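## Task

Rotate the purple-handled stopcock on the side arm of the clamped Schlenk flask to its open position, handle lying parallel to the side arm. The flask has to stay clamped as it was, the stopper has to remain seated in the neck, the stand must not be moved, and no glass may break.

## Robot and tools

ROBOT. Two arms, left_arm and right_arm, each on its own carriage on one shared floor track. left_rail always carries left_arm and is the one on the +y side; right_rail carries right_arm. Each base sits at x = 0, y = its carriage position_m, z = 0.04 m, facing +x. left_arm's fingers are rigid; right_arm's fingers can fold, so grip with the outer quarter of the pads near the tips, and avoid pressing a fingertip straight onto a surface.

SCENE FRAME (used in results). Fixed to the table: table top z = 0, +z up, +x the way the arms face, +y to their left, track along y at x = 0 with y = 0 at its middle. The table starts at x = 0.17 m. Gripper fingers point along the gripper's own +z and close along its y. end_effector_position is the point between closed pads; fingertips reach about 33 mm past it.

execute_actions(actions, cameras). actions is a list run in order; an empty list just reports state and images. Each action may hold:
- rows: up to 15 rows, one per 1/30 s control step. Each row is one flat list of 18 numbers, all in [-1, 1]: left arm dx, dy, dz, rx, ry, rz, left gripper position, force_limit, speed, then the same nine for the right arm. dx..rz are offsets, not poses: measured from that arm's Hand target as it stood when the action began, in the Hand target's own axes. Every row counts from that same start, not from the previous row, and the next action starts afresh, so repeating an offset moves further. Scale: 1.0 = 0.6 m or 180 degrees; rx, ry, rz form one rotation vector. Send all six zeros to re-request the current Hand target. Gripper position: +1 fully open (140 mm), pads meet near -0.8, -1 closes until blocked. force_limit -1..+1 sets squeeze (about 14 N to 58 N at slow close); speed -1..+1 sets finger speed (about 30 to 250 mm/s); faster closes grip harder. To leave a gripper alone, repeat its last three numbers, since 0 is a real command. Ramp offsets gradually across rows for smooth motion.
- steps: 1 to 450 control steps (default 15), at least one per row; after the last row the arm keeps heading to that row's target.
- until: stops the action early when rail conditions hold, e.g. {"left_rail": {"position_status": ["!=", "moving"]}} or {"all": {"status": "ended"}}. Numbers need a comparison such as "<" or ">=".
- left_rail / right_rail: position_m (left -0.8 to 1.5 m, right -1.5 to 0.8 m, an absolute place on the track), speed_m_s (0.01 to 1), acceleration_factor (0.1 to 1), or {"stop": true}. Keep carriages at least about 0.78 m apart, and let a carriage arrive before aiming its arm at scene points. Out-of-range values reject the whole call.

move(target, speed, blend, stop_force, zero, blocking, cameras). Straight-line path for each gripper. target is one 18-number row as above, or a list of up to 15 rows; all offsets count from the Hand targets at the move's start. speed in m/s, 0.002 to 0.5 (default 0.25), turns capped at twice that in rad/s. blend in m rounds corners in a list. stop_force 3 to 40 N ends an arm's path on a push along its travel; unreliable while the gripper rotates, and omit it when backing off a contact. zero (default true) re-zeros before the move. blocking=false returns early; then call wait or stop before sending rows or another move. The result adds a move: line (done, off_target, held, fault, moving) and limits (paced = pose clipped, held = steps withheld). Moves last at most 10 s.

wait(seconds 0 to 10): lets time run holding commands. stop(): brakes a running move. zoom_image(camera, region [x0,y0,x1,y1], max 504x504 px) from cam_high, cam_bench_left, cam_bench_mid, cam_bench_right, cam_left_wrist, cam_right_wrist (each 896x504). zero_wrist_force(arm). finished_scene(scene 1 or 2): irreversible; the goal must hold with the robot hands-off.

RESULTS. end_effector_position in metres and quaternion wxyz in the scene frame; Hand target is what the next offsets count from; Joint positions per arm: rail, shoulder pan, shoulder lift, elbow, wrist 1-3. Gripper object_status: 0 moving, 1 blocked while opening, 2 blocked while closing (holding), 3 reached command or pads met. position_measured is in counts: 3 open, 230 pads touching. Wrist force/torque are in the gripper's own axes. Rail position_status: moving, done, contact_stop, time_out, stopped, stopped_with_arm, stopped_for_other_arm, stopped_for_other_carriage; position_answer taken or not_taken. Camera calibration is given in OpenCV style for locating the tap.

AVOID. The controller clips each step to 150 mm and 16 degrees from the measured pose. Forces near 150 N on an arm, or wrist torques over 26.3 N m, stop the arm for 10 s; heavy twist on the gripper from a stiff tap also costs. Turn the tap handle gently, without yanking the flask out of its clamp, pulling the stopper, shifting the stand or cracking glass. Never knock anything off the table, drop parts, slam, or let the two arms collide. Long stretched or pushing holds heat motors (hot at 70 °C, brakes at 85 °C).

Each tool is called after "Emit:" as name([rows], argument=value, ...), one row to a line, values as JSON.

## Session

Emit:
execute_actions(actions=[])

Scene clock: 0.00 s.
left_arm: end_effector_position=(+0.3456, +0.6984, +0.5800) position_measured=3 object_status=3 end_effector_quat_wxyz=(+0.000, +1.000, +0.000, +0.000) | right_arm: end_effector_position=(+0.3456, -1.3351, +0.5800) position_measured=3 object_status=3 end_effector_quat_wxyz=(+0.000, +1.000, +0.000, +0.000)
Joint positions: left_arm=[0.671 -0.316 -1.725 0.971 -0.816 -1.571 2.826] | right_arm=[-1.362 -0.316 -1.725 0.971 -0.816 -1.571 2.826]
Joint velocities: within noise
Joint torques (N m): no reading
Wrist force (N): no reading
Wrist torque (N m): no reading
Wrist force, peak (N): no reading
Hand target: left_arm +0.3456, +0.6984, +0.5800; +0.000, +1.000, +0.000, +0.000 | right_arm +0.3456, -1.3351, +0.5800; +0.000, +1.000, +0.000, +0.000
Tool commands: left_gripper/position=+1.0 left_gripper/force_limit=+1.0 left_gripper/speed=+1.0 right_gripper/position=+1.0 right_gripper/force_limit=+1.0 right_gripper/speed=+1.0
left_rail: position_m=0.671 position_status=done
right_rail: position_m=-1.362 position_status=done
camera_calibration:
cam_left_wrist: T_world_to_cam=[[-0.0265538, -0.998538, -0.0470784, 0.750006], [-0.954746, 0.0113767, 0.297206, 0.165161], [-0.296236, 0.0528398, -0.953652, 0.761451], [0, 0, 0, 1]] pos_world=[0.403171, 0.706795, 0.712382]
cam_right_wrist: T_world_to_cam=[[-0.031272, -0.999466, 0.0094295, -1.31715], [-0.949091, 0.0326518, 0.313305, 0.202106], [-0.313446, 0.000848234, -0.949606, 0.80498], [0, 0, 0, 1]] pos_world=[0.402945, -1.32372, 0.713512]

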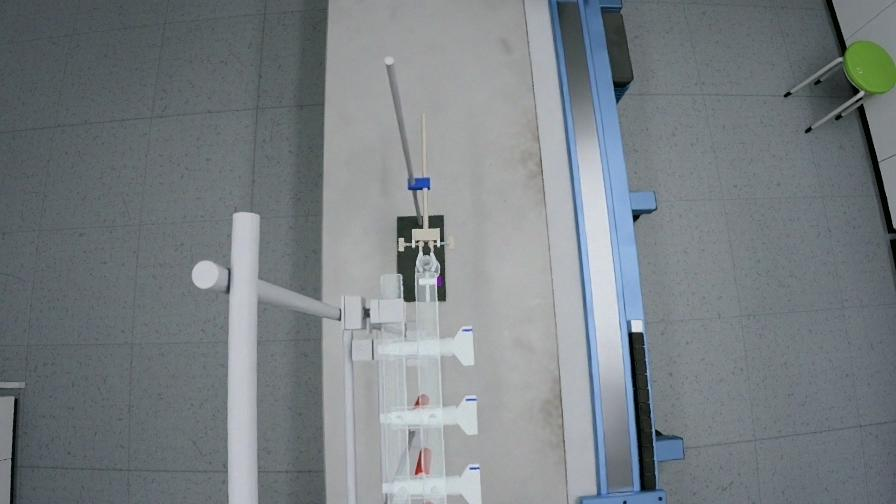

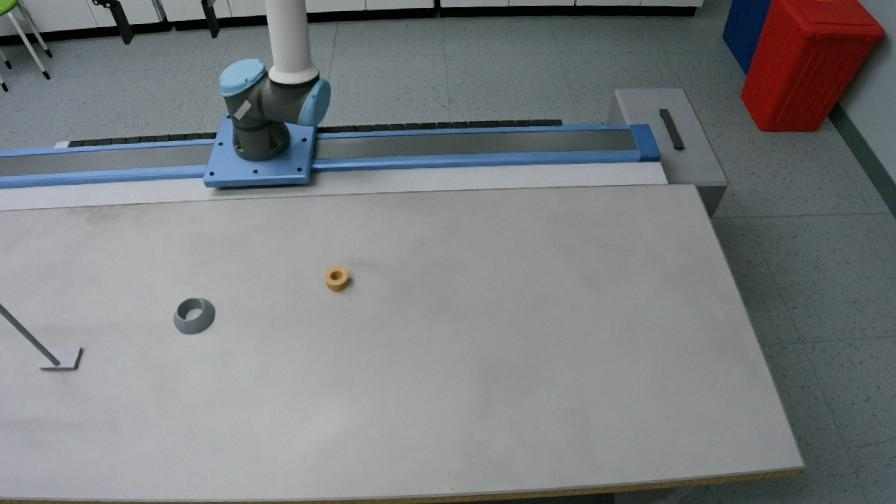

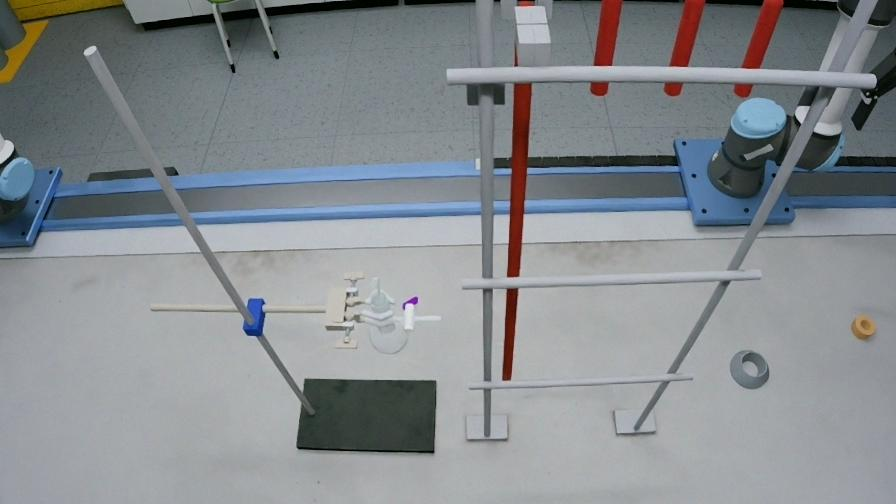

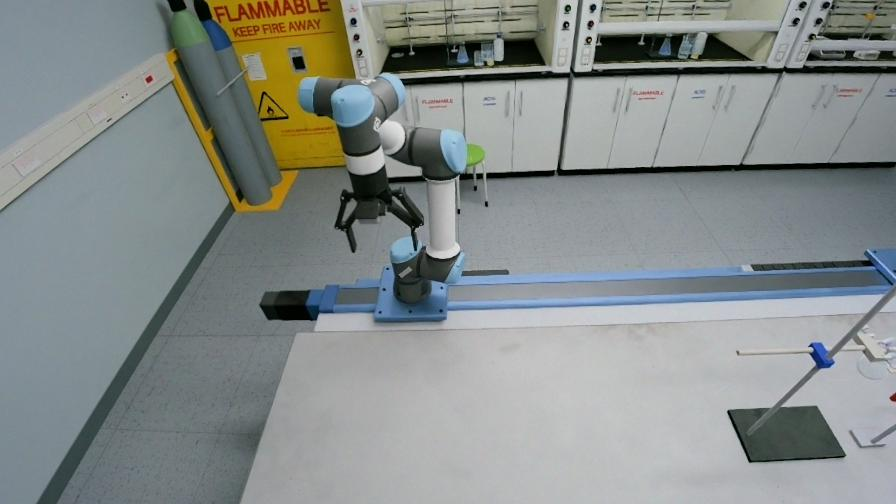

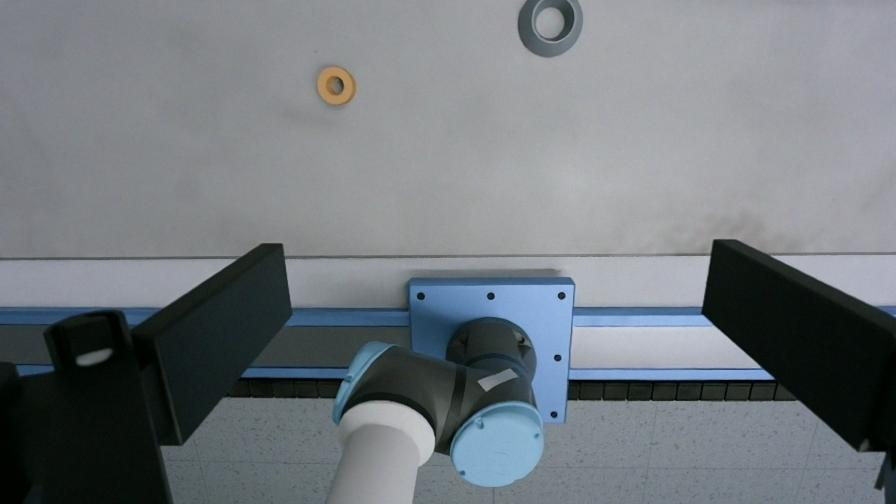

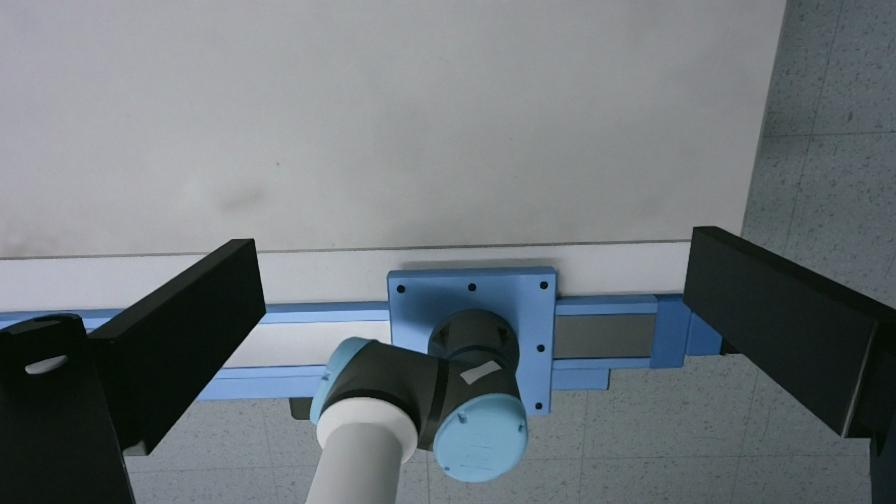

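Emit:
zoom_image(camera="cam_bench_mid", region=[390, 280, 446, 336])

Emit:
zoom_image(camera="cam_bench_mid", region=[310, 250, 460, 370])

Emit:
zoom_image(camera="cam_high", region=[390, 220, 480, 310])

Emit:
zoom_image(camera="cam_bench_right", region=[796, 310, 896, 410])

Scaled by 9.000.

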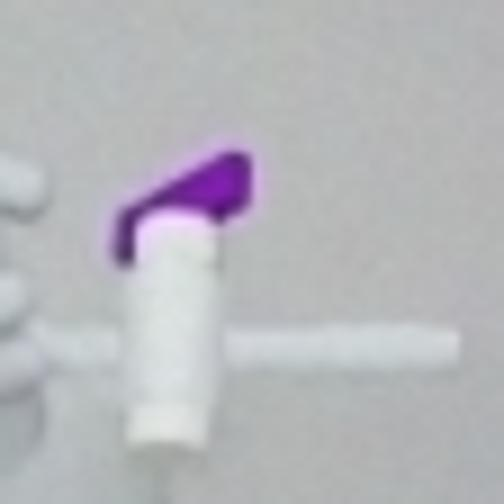

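Scaled by 3.360.

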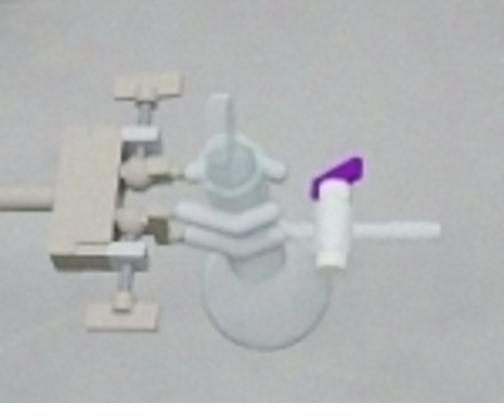

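Scaled by 5.600.

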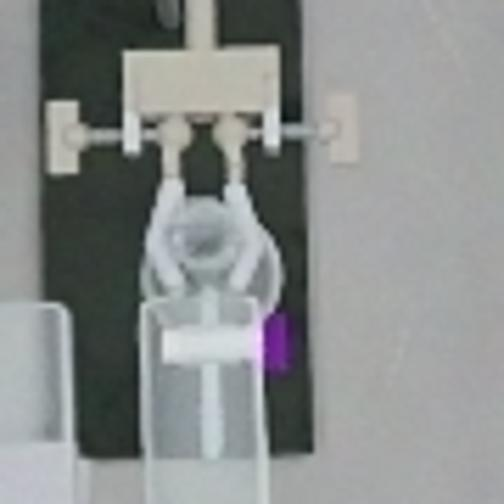

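Scaled by 5.040.

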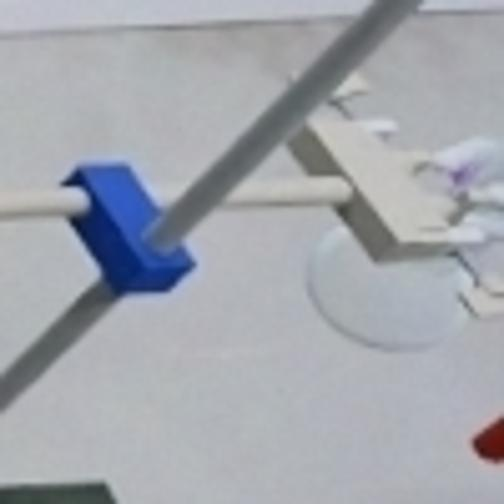

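Emit:
move([
  [0,0,0,0,0,0,1,1,1,0.0657,-0.5518,0.3417,-0.3849,0.3849,-0.3849,-0.49,-1,-1],
  [0,0,0,0,0,0,1,1,1,0.0657,-0.5518,0.3417,-0.2083,0.4679,-0.2083,-0.49,-1,-1],
], speed=0.3, blend=[0.02, 0], blocking=false, cameras=[])

Emit:
execute_actions([
  {"right_rail": {"position_m": -0.46, "speed_m_s": 0.6, "acceleration_factor": 0.5}, "steps": 240, "until": {"right_rail": {"position_status": ["!=", "moving"]}}},
], cameras=[])

Emit:
wait(seconds=4)

Scene clock: 8.17 s.
left_arm: end_effector_position=(+0.3456, +0.6984, +0.5800) position_measured=3 object_status=3 end_effector_quat_wxyz=(+0.000, +1.000, +0.000, +0.000) | right_arm: end_effector_position=(+0.3482, -1.3064, +0.5626) position_measured=24 object_status=0 end_effector_quat_wxyz=(+0.048, +0.996, +0.053, +0.049) end_effector_velocity=(+0.010, +0.092, -0.056) end_effector_angular_velocity=(-0.313, -0.329, +0.336)
Joint positions: left_arm=[0.671 -0.316 -1.725 0.971 -0.816 -1.571 2.826] | right_arm=[-1.362 -0.159 -1.824 1.148 -1.012 -1.645 2.873]
Joint velocities: left_arm=[within noise] | right_arm=[0 0.535 -0.285 0.551 -0.628 -0.279 0.168]
Joint torques (N m): left_arm=[-0.44 -13.74 -18.7 -3.75 0 0.15] | right_arm=[12.41 -18.72 -6.28 -5.14 -2.79 3.12]
Wrist force (N): left_arm=[0.0 -0.2 0.5] | right_arm=[0.6 0.2 -0.4]
Wrist torque (N m): left_arm=[-0.04 -0.01 0.00] | right_arm=[0.06 -0.13 -0.01]
Wrist force, peak (N): left_arm=[0.0 -0.2 0.5] | right_arm=[0.3 1.0 -0.5]
Hand target: left_arm +0.3456, +0.6984, +0.5800; +0.000, +1.000, +0.000, +0.000 | right_arm +0.3505, -1.2936, +0.5543; +0.076, +0.991, +0.076, +0.076
Tool commands: left_gripper/position=+1.0 left_gripper/force_limit=+1.0 left_gripper/speed=+1.0 right_gripper/position=-0.49 right_gripper/force_limit=-1.0 right_gripper/speed=-1.0
Off the commanded pose: left_arm 0.000 m, 0 deg | right_arm 0.358 m, 90 deg.
left_rail: position_m=0.671 position_status=done
right_rail: position_m=-1.362 position_status=done
move: running; path passed 0 of 2 targets

Scene clock: 10.47 s.
left_arm: end_effector_position=(+0.3456, +0.6984, +0.5800) position_measured=3 object_status=3 end_effector_quat_wxyz=(+0.000, +1.000, +0.000, +0.000) | right_arm: end_effector_position=(+0.3718, -0.1895, +0.4256) position_measured=136 object_status=0 end_effector_quat_wxyz=(+0.407, +0.724, +0.401, +0.386) end_effector_velocity=(+0.010, +0.092, -0.062) end_effector_angular_velocity=(-0.343, -0.273, +0.298)
Joint positions: left_arm=[0.671 -0.316 -1.725 0.971 -0.816 -1.571 2.826] | right_arm=[-0.46 0.94 -1.807 2.163 -2.599 -2.647 2.659]
Joint velocities: left_arm=[within noise] | right_arm=[0 0.196 0.393 0.28 -1.194 -0.267 -0.724]
Joint torques (N m): left_arm=[0.14 -13.5 -17.51 -4.13 0.13 0.05] | right_arm=[9.12 -1.47 -15.26 -6.05 -3.91 -4.45]
Wrist force (N): left_arm=[0.2 -0.1 0.2] | right_arm=[0.8 -0.2 0.6]
Wrist torque (N m): left_arm=[-0.02 -0.05 0.00] | right_arm=[0.07 -0.14 0.03]
Wrist force, peak (N): left_arm=[0.3 0.0 0.5] | right_arm=[2.7 -0.8 0.1]
Hand target: left_arm +0.3456, +0.6984, +0.5800; +0.000, +1.000, +0.000, +0.000 | right_arm +0.3764, -0.1746, +0.4200; +0.421, +0.684, +0.421, +0.421
Tool commands: left_gripper/position=+1.0 left_gripper/force_limit=+1.0 left_gripper/speed=+1.0 right_gripper/position=-0.49 right_gripper/force_limit=-1.0 right_gripper/speed=-1.0
Off the commanded pose: left_arm 0.000 m, 0 deg | right_arm 0.102 m, 37 deg.
left_rail: position_m=0.671 position_status=done
right_rail: position_m=-0.460 speed_m_s=0.60 position_status=done
earlier move: running; path passed 0 of 2 targets

Scene clock: 12.97 s.
left_arm: end_effector_position=(+0.3456, +0.6984, +0.5800) position_measured=3 object_status=3 end_effector_quat_wxyz=(+0.000, +1.000, +0.000, +0.000) | right_arm: end_effector_position=(+0.3850, -0.1016, +0.3750) position_measured=191 object_status=3 end_effector_quat_wxyz=(+0.288, +0.646, +0.288, +0.646) end_effector_velocity=(+0.000, +0.000, +0.001) end_effector_angular_velocity=(+0.012, +0.002, +0.000)
Joint positions: left_arm=[0.671 -0.316 -1.725 0.971 -0.816 -1.571 2.826] | right_arm=[-0.46 0.995 -1.257 2.264 -4.149 -2.565 2.302]
Joint velocities: left_arm=[within noise] | right_arm=[0 0 -0.004 0.001 0.008 0 0.015]
Joint torques (N m): left_arm=[-0.32 -13.67 -16.04 -4.45 0.01 0.13] | right_arm=[-1.43 -35.72 -7.2 -0.14 1.53 2.52]
Wrist force (N): left_arm=[0.2 -0.1 0.2] | right_arm=[1.7 -0.4 0.9]
Wrist torque (N m): left_arm=[-0.02 -0.05 0.00] | right_arm=[0.12 -0.42 0.01]
Wrist force, peak (N): left_arm=[0.5 0.0 0.3] | right_arm=[1.7 -1.0 1.3]
Hand target: left_arm +0.3456, +0.6984, +0.5800; +0.000, +1.000, +0.000, +0.000 | right_arm +0.3850, -0.1017, +0.3750; +0.288, +0.646, +0.288, +0.646
Tool commands: left_gripper/position=+1.0 left_gripper/force_limit=+1.0 left_gripper/speed=+1.0 right_gripper/position=-0.49 right_gripper/force_limit=-1.0 right_gripper/speed=-1.0
Off the commanded pose: left_arm 0.000 m, 0 deg | right_arm 0.000 m, 0 deg.
left_rail: position_m=0.671 position_status=done
right_rail: position_m=-0.460 speed_m_s=0.60 position_status=done
earlier move: done
wait: 2.50 of 4 s (the move ended)
camera_calibration:
cam_left_wrist: T_world_to_cam=[[-0.0265536, -0.998538, -0.0470785, 0.750006], [-0.954745, 0.0113766, 0.297206, 0.16516], [-0.296236, 0.0528399, -0.953652, 0.761451], [0, 0, 0, 1]]
cam_right_wrist: T_world_to_cam=[[-0.00966308, -0.691306, 0.722497, -0.32556], [-0.313057, -0.684118, -0.65877, 0.310242], [0.949685, -0.232549, -0.209807, -0.165857], [0, 0, 0, 1]]

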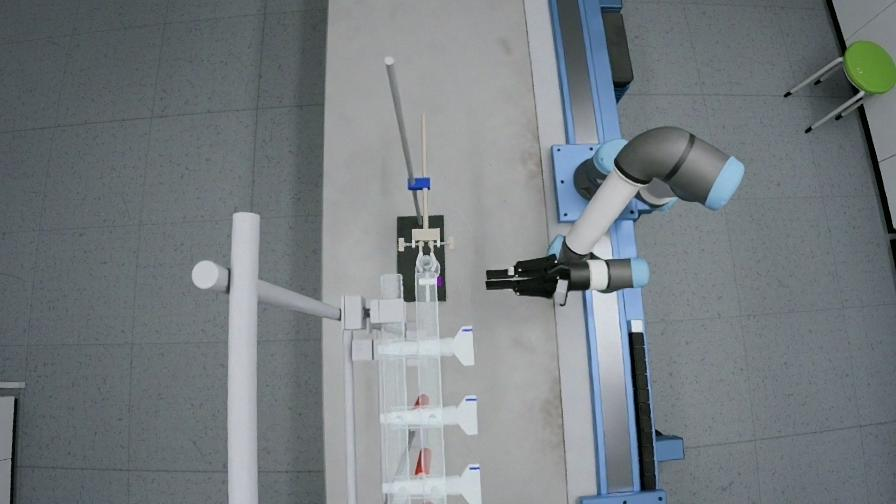

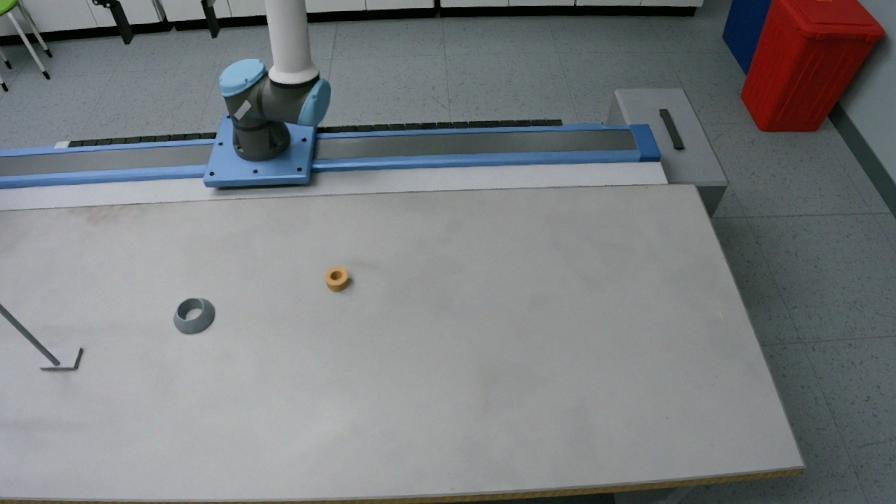

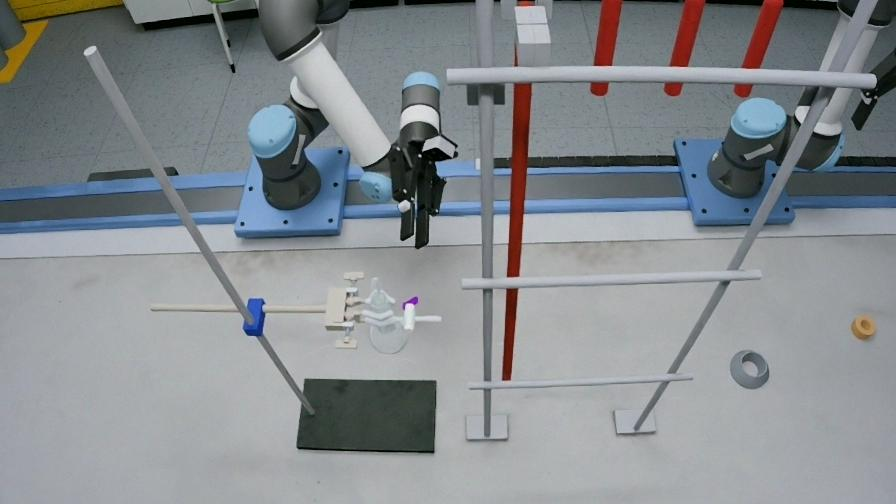

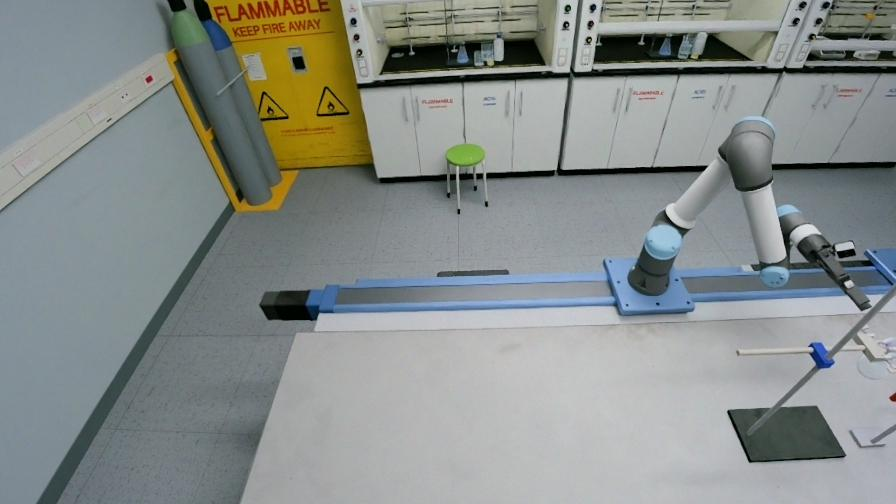

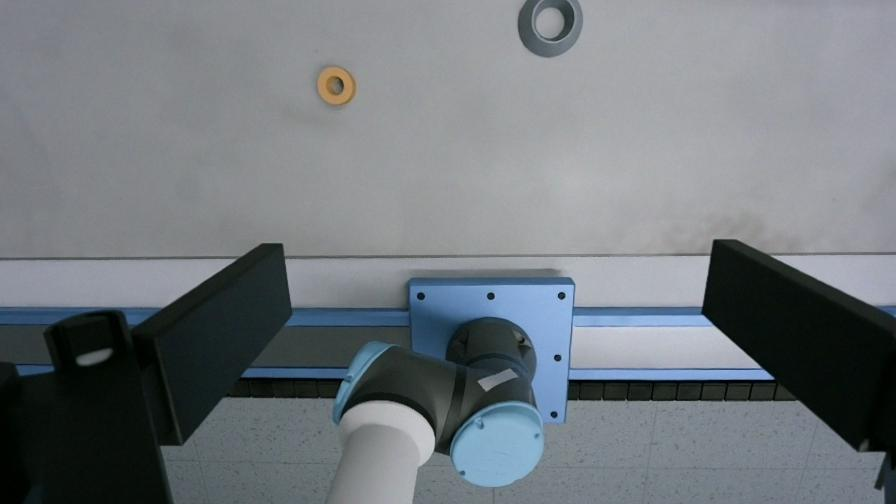

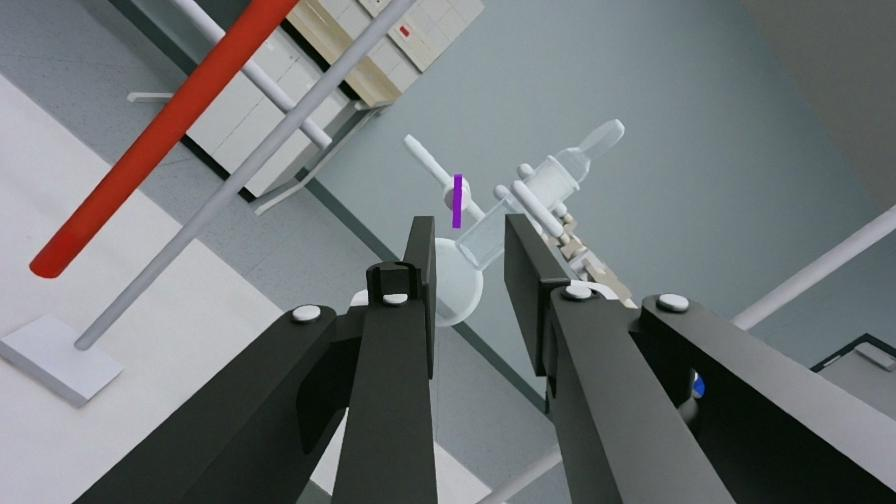

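Emit:
execute_actions(actions=[], cameras=["cam_right_wrist", "cam_high", "cam_bench_mid"])

Scene clock: 14.33 s.
left_arm: end_effector_position=(+0.3456, +0.6984, +0.5800) position_measured=3 object_status=3 end_effector_quat_wxyz=(+0.000, +1.000, +0.000, +0.000) | right_arm: end_effector_position=(+0.3850, -0.1017, +0.3750) position_measured=191 object_status=3 end_effector_quat_wxyz=(+0.288, +0.646, +0.288, +0.646)
Joint positions: left_arm=[0.671 -0.316 -1.725 0.971 -0.816 -1.571 2.826] | right_arm=[-0.46 0.994 -1.257 2.264 -4.149 -2.565 2.304]
Joint velocities: within noise
Joint torques (N m): left_arm=[-0.65 -13.77 -15.79 -4.59 0.14 0.09] | right_arm=[-8.23 -35.73 -8.74 -0.26 1.42 2.44]
Wrist force (N): left_arm=[0.5 -0.1 0.2] | right_arm=[1.6 -0.5 1.5]
Wrist torque (N m): left_arm=[-0.02 -0.10 0.00] | right_arm=[0.09 -0.41 0.01]
Wrist force, peak (N): left_arm=[0.3 -0.1 0.6] | right_arm=[1.7 -0.7 1.5]
Hand target: left_arm +0.3456, +0.6984, +0.5800; +0.000, +1.000, +0.000, +0.000 | right_arm +0.3850, -0.1017, +0.3750; +0.288, +0.646, +0.288, +0.646
Tool commands: left_gripper/position=+1.0 left_gripper/force_limit=+1.0 left_gripper/speed=+1.0 right_gripper/position=-0.49 right_gripper/force_limit=-1.0 right_gripper/speed=-1.0
Off the commanded pose: left_arm 0.000 m, 0 deg | right_arm 0.000 m, 0 deg.
left_rail: position_m=0.671 position_status=done
right_rail: position_m=-0.460 speed_m_s=0.60 position_status=done
camera_calibration:
cam_right_wrist: T_world_to_cam=[[-0.00945622, -0.692046, 0.721791, -0.325468], [-0.313255, -0.68344, -0.659379, 0.310613], [0.949622, -0.23234, -0.210324, -0.165637], [0, 0, 0, 1]] pos_world=[0.251516, -0.0514381, 0.404894]
Images, in order (width x height): cam_high 896x504, cam_bench_mid 896x504, cam_right_wrist 896x504.

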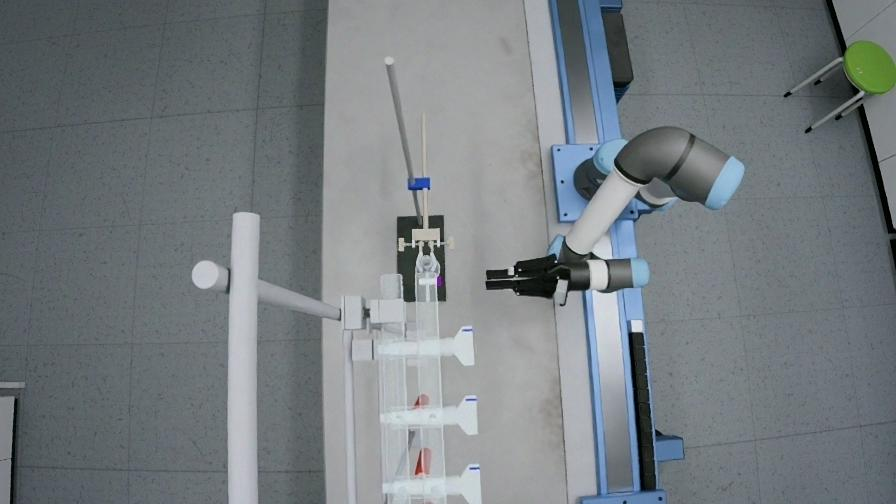

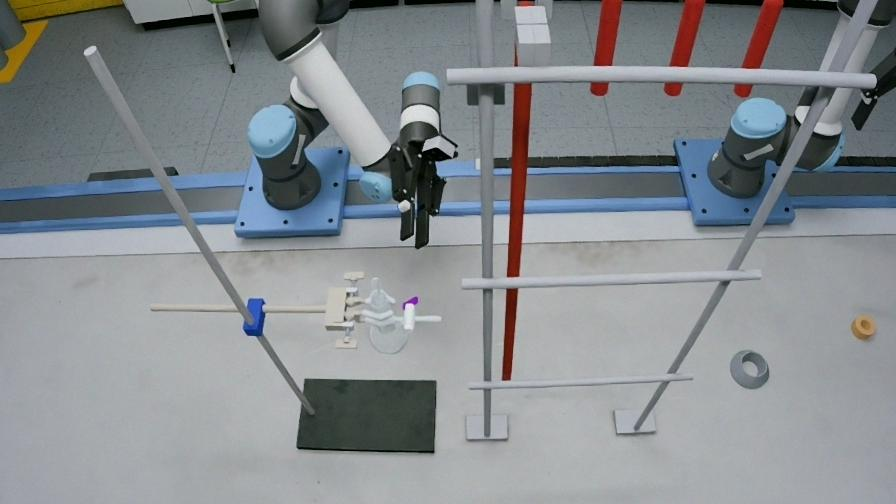

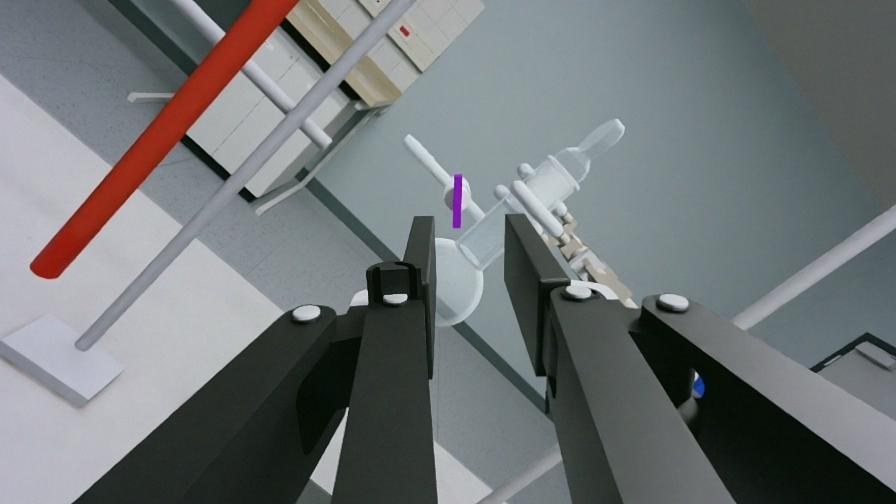

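Emit:
zoom_image(camera="cam_right_wrist", region=[390, 130, 530, 270])

Emit:
zoom_image(camera="cam_bench_mid", region=[320, 260, 460, 360])

Scaled by 3.600.

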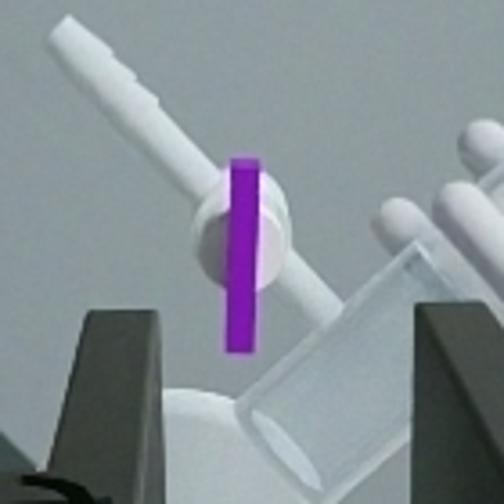

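Scaled by 3.600.

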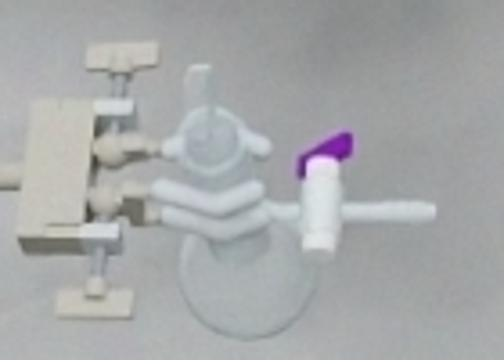

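Emit:
zoom_image(camera="cam_high", region=[400, 230, 500, 330])

Scaled by 5.040.

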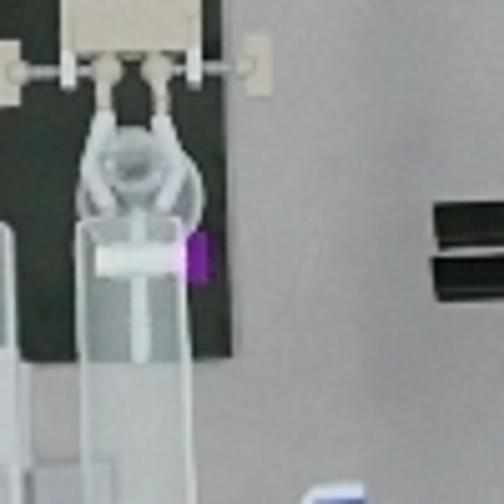

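Emit:
move(target=[0, 0, 0, 0, 0, 0, 1, 1, 1, -0.005, -0.0018, 0.1167, 0, 0, 0.0156, -0.49, -1, -1], speed=0.15, cameras=["cam_right_wrist", "cam_high", "cam_bench_mid"])

Emit:
zoom_image(camera="cam_right_wrist", region=[390, 150, 550, 310])

Emit:
zoom_image(camera="cam_high", region=[400, 230, 500, 330])

Emit:
zoom_image(camera="cam_bench_mid", region=[340, 220, 480, 360])

Scene clock: 21.30 s.
left_arm: end_effector_position=(+0.3456, +0.6984, +0.5800) position_measured=3 object_status=3 end_effector_quat_wxyz=(+0.000, +1.000, +0.000, +0.000) | right_arm: end_effector_position=(+0.4549, -0.1032, +0.3722) position_measured=191 object_status=3 end_effector_quat_wxyz=(+0.272, +0.653, +0.272, +0.653)
Joint positions: left_arm=[0.671 -0.316 -1.725 0.971 -0.816 -1.571 2.826] | right_arm=[-0.46 0.834 -1.218 2.212 -4.136 -2.405 2.353]
Joint torques (N m): left_arm=[-0.12 -13.97 -13.5 -4.77 0.18 0.15] | right_arm=[-7.99 -21.84 -21.17 -0.29 1.52 2.42]
Wrist force (N): left_arm=[0.3 -0.2 0.4] | right_arm=[1.9 -0.5 0.6]
Wrist torque (N m): left_arm=[-0.04 -0.06 0.00] | right_arm=[0.09 -0.46 0.00]
Wrist force, peak (N): left_arm=[0.4 0.1 0.5] | right_arm=[1.8 -0.2 2.2]
Hand target: left_arm +0.3456, +0.6984, +0.5800; +0.000, +1.000, +0.000, +0.000 | right_arm +0.4550, -0.1032, +0.3722; +0.272, +0.653, +0.272, +0.653
Off the commanded pose: left_arm 0.000 m, 0 deg | right_arm 0.000 m, 0 deg.
left_rail: position_m=0.671 position_status=done
right_rail: position_m=-0.460 speed_m_s=0.60 position_status=done
move: done
camera_calibration:
cam_right_wrist: T_world_to_cam=[[-0.00945465, -0.726536, 0.687063, -0.314467], [-0.313266, -0.650354, -0.692029, 0.345199], [0.949618, -0.221777, -0.22145, -0.227717], [0, 0, 0, 1]]
Images, in order: cam_high, cam_bench_mid, cam_right_wrist.

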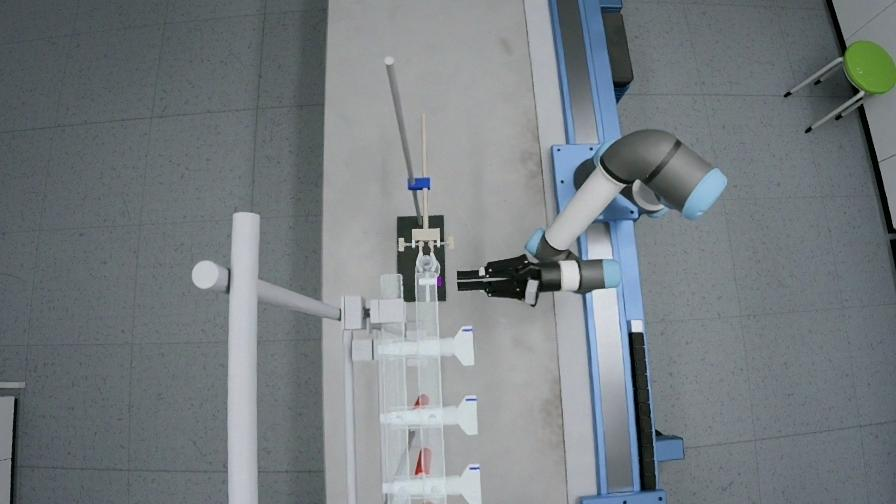

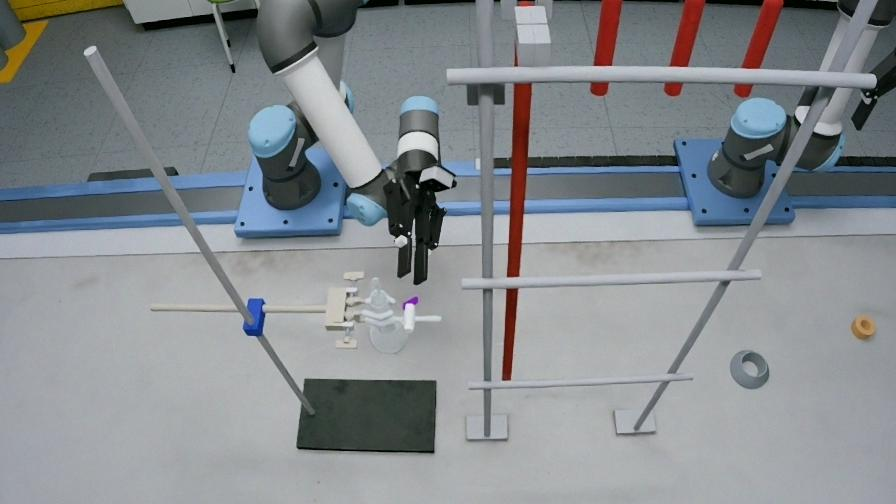

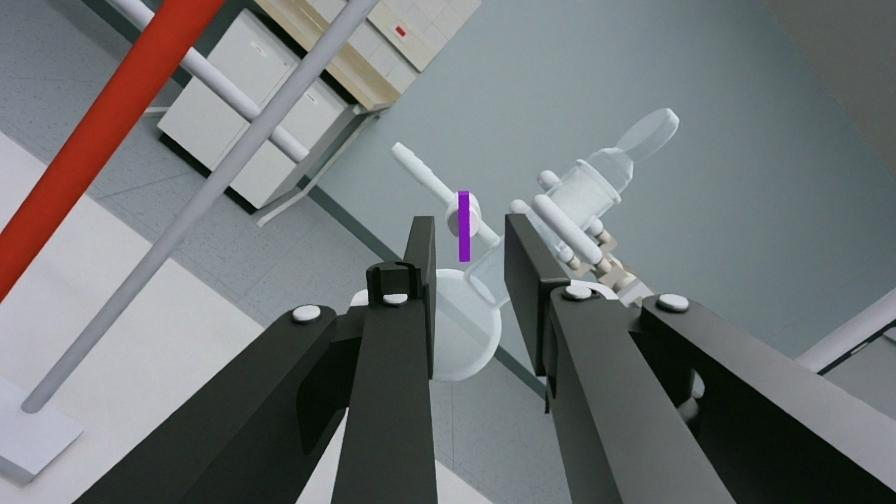

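Scaled by 3.150.

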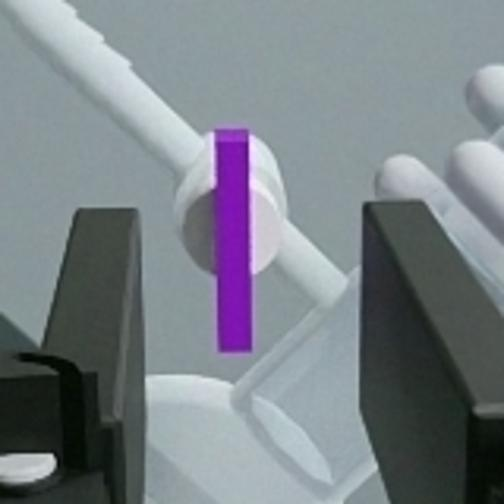

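Scaled by 5.040.

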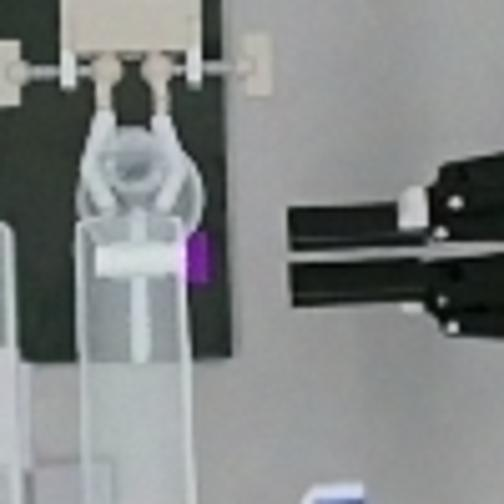

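Scaled by 3.600.

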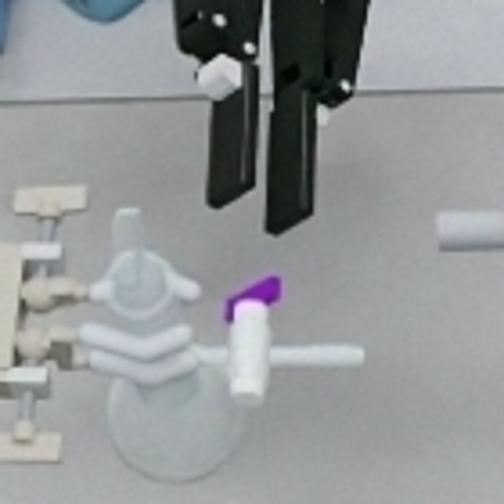

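Emit:
move(target=[0, 0, 0, 0, 0, 0, 1, 1, 1, -0.0042, -0.0005, 0.0417, 0, 0, 0, -0.49, -1, -1], speed=0.08, stop_force=8, cameras=["cam_right_wrist", "cam_high", "cam_bench_mid"])

Emit:
zoom_image(camera="cam_right_wrist", region=[390, 170, 550, 330])

Emit:
zoom_image(camera="cam_high", region=[410, 250, 480, 320])

Emit:
zoom_image(camera="cam_bench_mid", region=[360, 250, 460, 350])

Scene clock: 26.53 s.
left_arm: end_effector_position=(+0.3456, +0.6984, +0.5800) position_measured=3 object_status=3 end_effector_quat_wxyz=(+0.000, +1.000, +0.000, +0.000) | right_arm: end_effector_position=(+0.4801, -0.1048, +0.3702) position_measured=191 object_status=3 end_effector_quat_wxyz=(+0.272, +0.653, +0.272, +0.653)
Joint positions: left_arm=[0.671 -0.316 -1.725 0.971 -0.816 -1.571 2.826] | right_arm=[-0.46 0.781 -1.198 2.188 -4.131 -2.352 2.353]
Joint torques (N m): left_arm=[0.4 -13.61 -12.83 -4.83 0.18 0.09] | right_arm=[-7.76 -22.73 -21.32 -0.66 1.56 0.69]
Wrist force (N): left_arm=[0.2 -0.1 0.2] | right_arm=[1.9 -0.4 0.6]
Wrist torque (N m): left_arm=[-0.01 -0.04 0.00] | right_arm=[0.12 -0.47 -0.02]
Wrist force, peak (N): left_arm=[0.5 0.0 0.4] | right_arm=[2.0 -0.8 1.3]
Hand target: left_arm +0.3456, +0.6984, +0.5800; +0.000, +1.000, +0.000, +0.000 | right_arm +0.4801, -0.1048, +0.3702; +0.272, +0.653, +0.272, +0.653
Off the commanded pose: left_arm 0.000 m, 0 deg | right_arm 0.000 m, 0 deg.
left_rail: position_m=0.671 position_status=done
right_rail: position_m=-0.460 speed_m_s=0.60 position_status=done
move: done
camera_calibration:
cam_right_wrist: T_world_to_cam=[[-0.00944312, -0.726602, 0.686994, -0.314], [-0.313262, -0.650292, -0.692089, 0.350695], [0.94962, -0.221744, -0.221476, -0.252379], [0, 0, 0, 1]]
Images, in order: cam_high, cam_bench_mid, cam_right_wrist.

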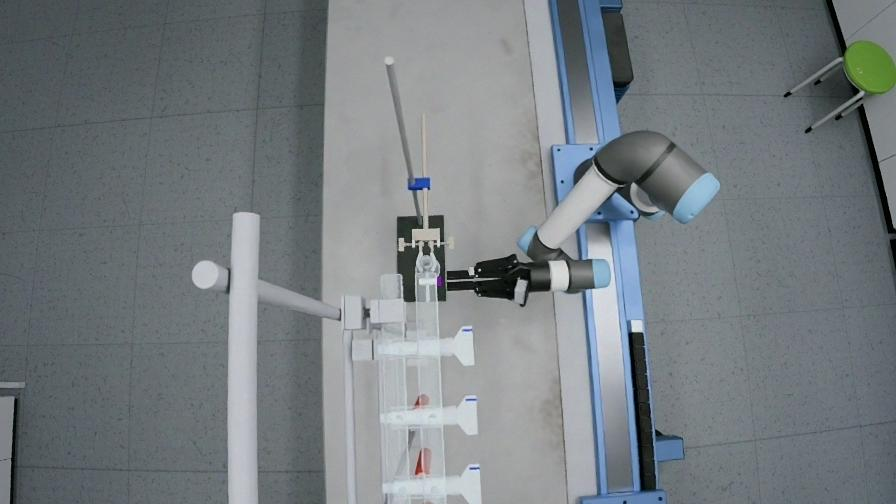

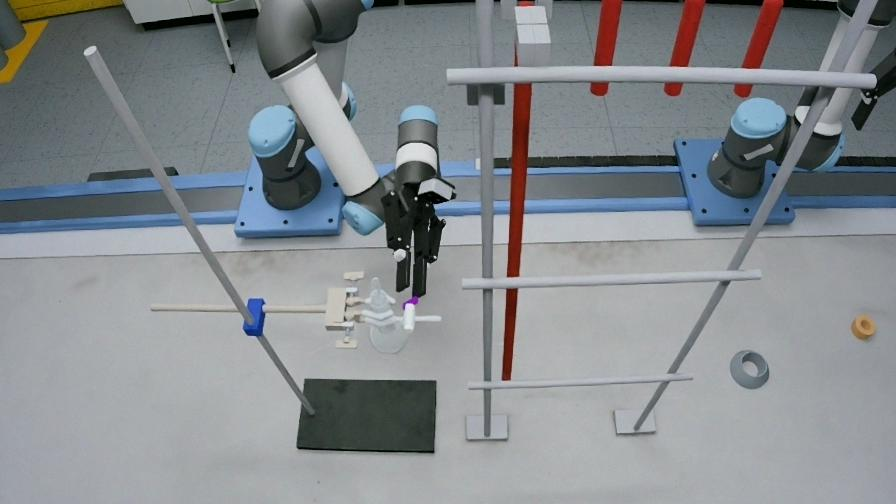

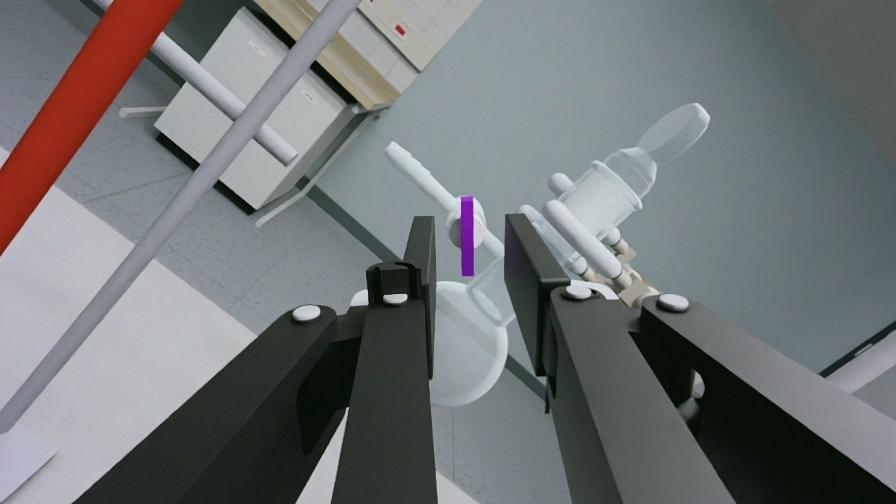

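Scaled by 3.150.

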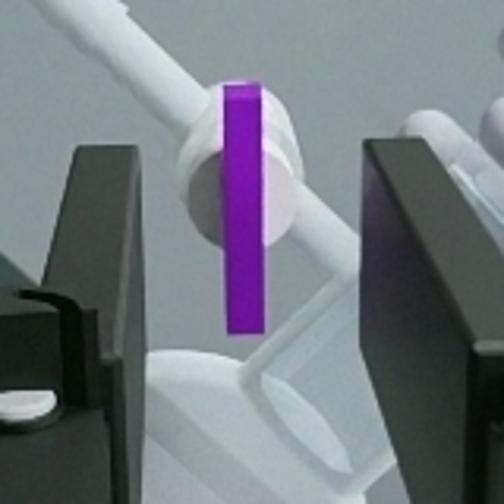

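Scaled by 7.200.

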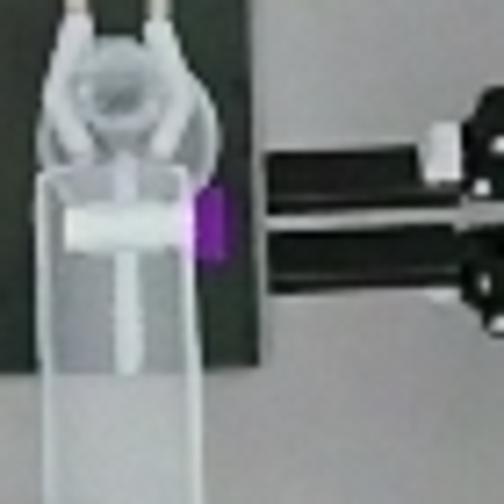

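Scaled by 5.040.

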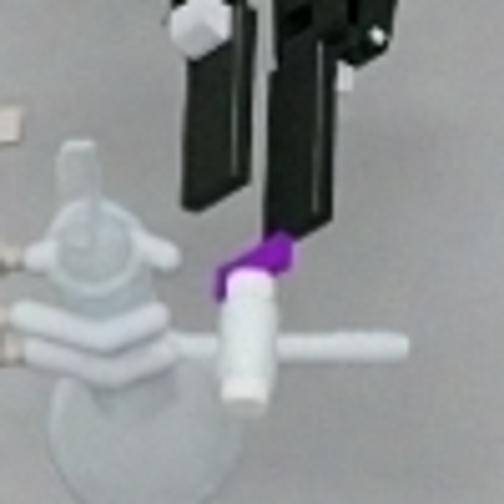

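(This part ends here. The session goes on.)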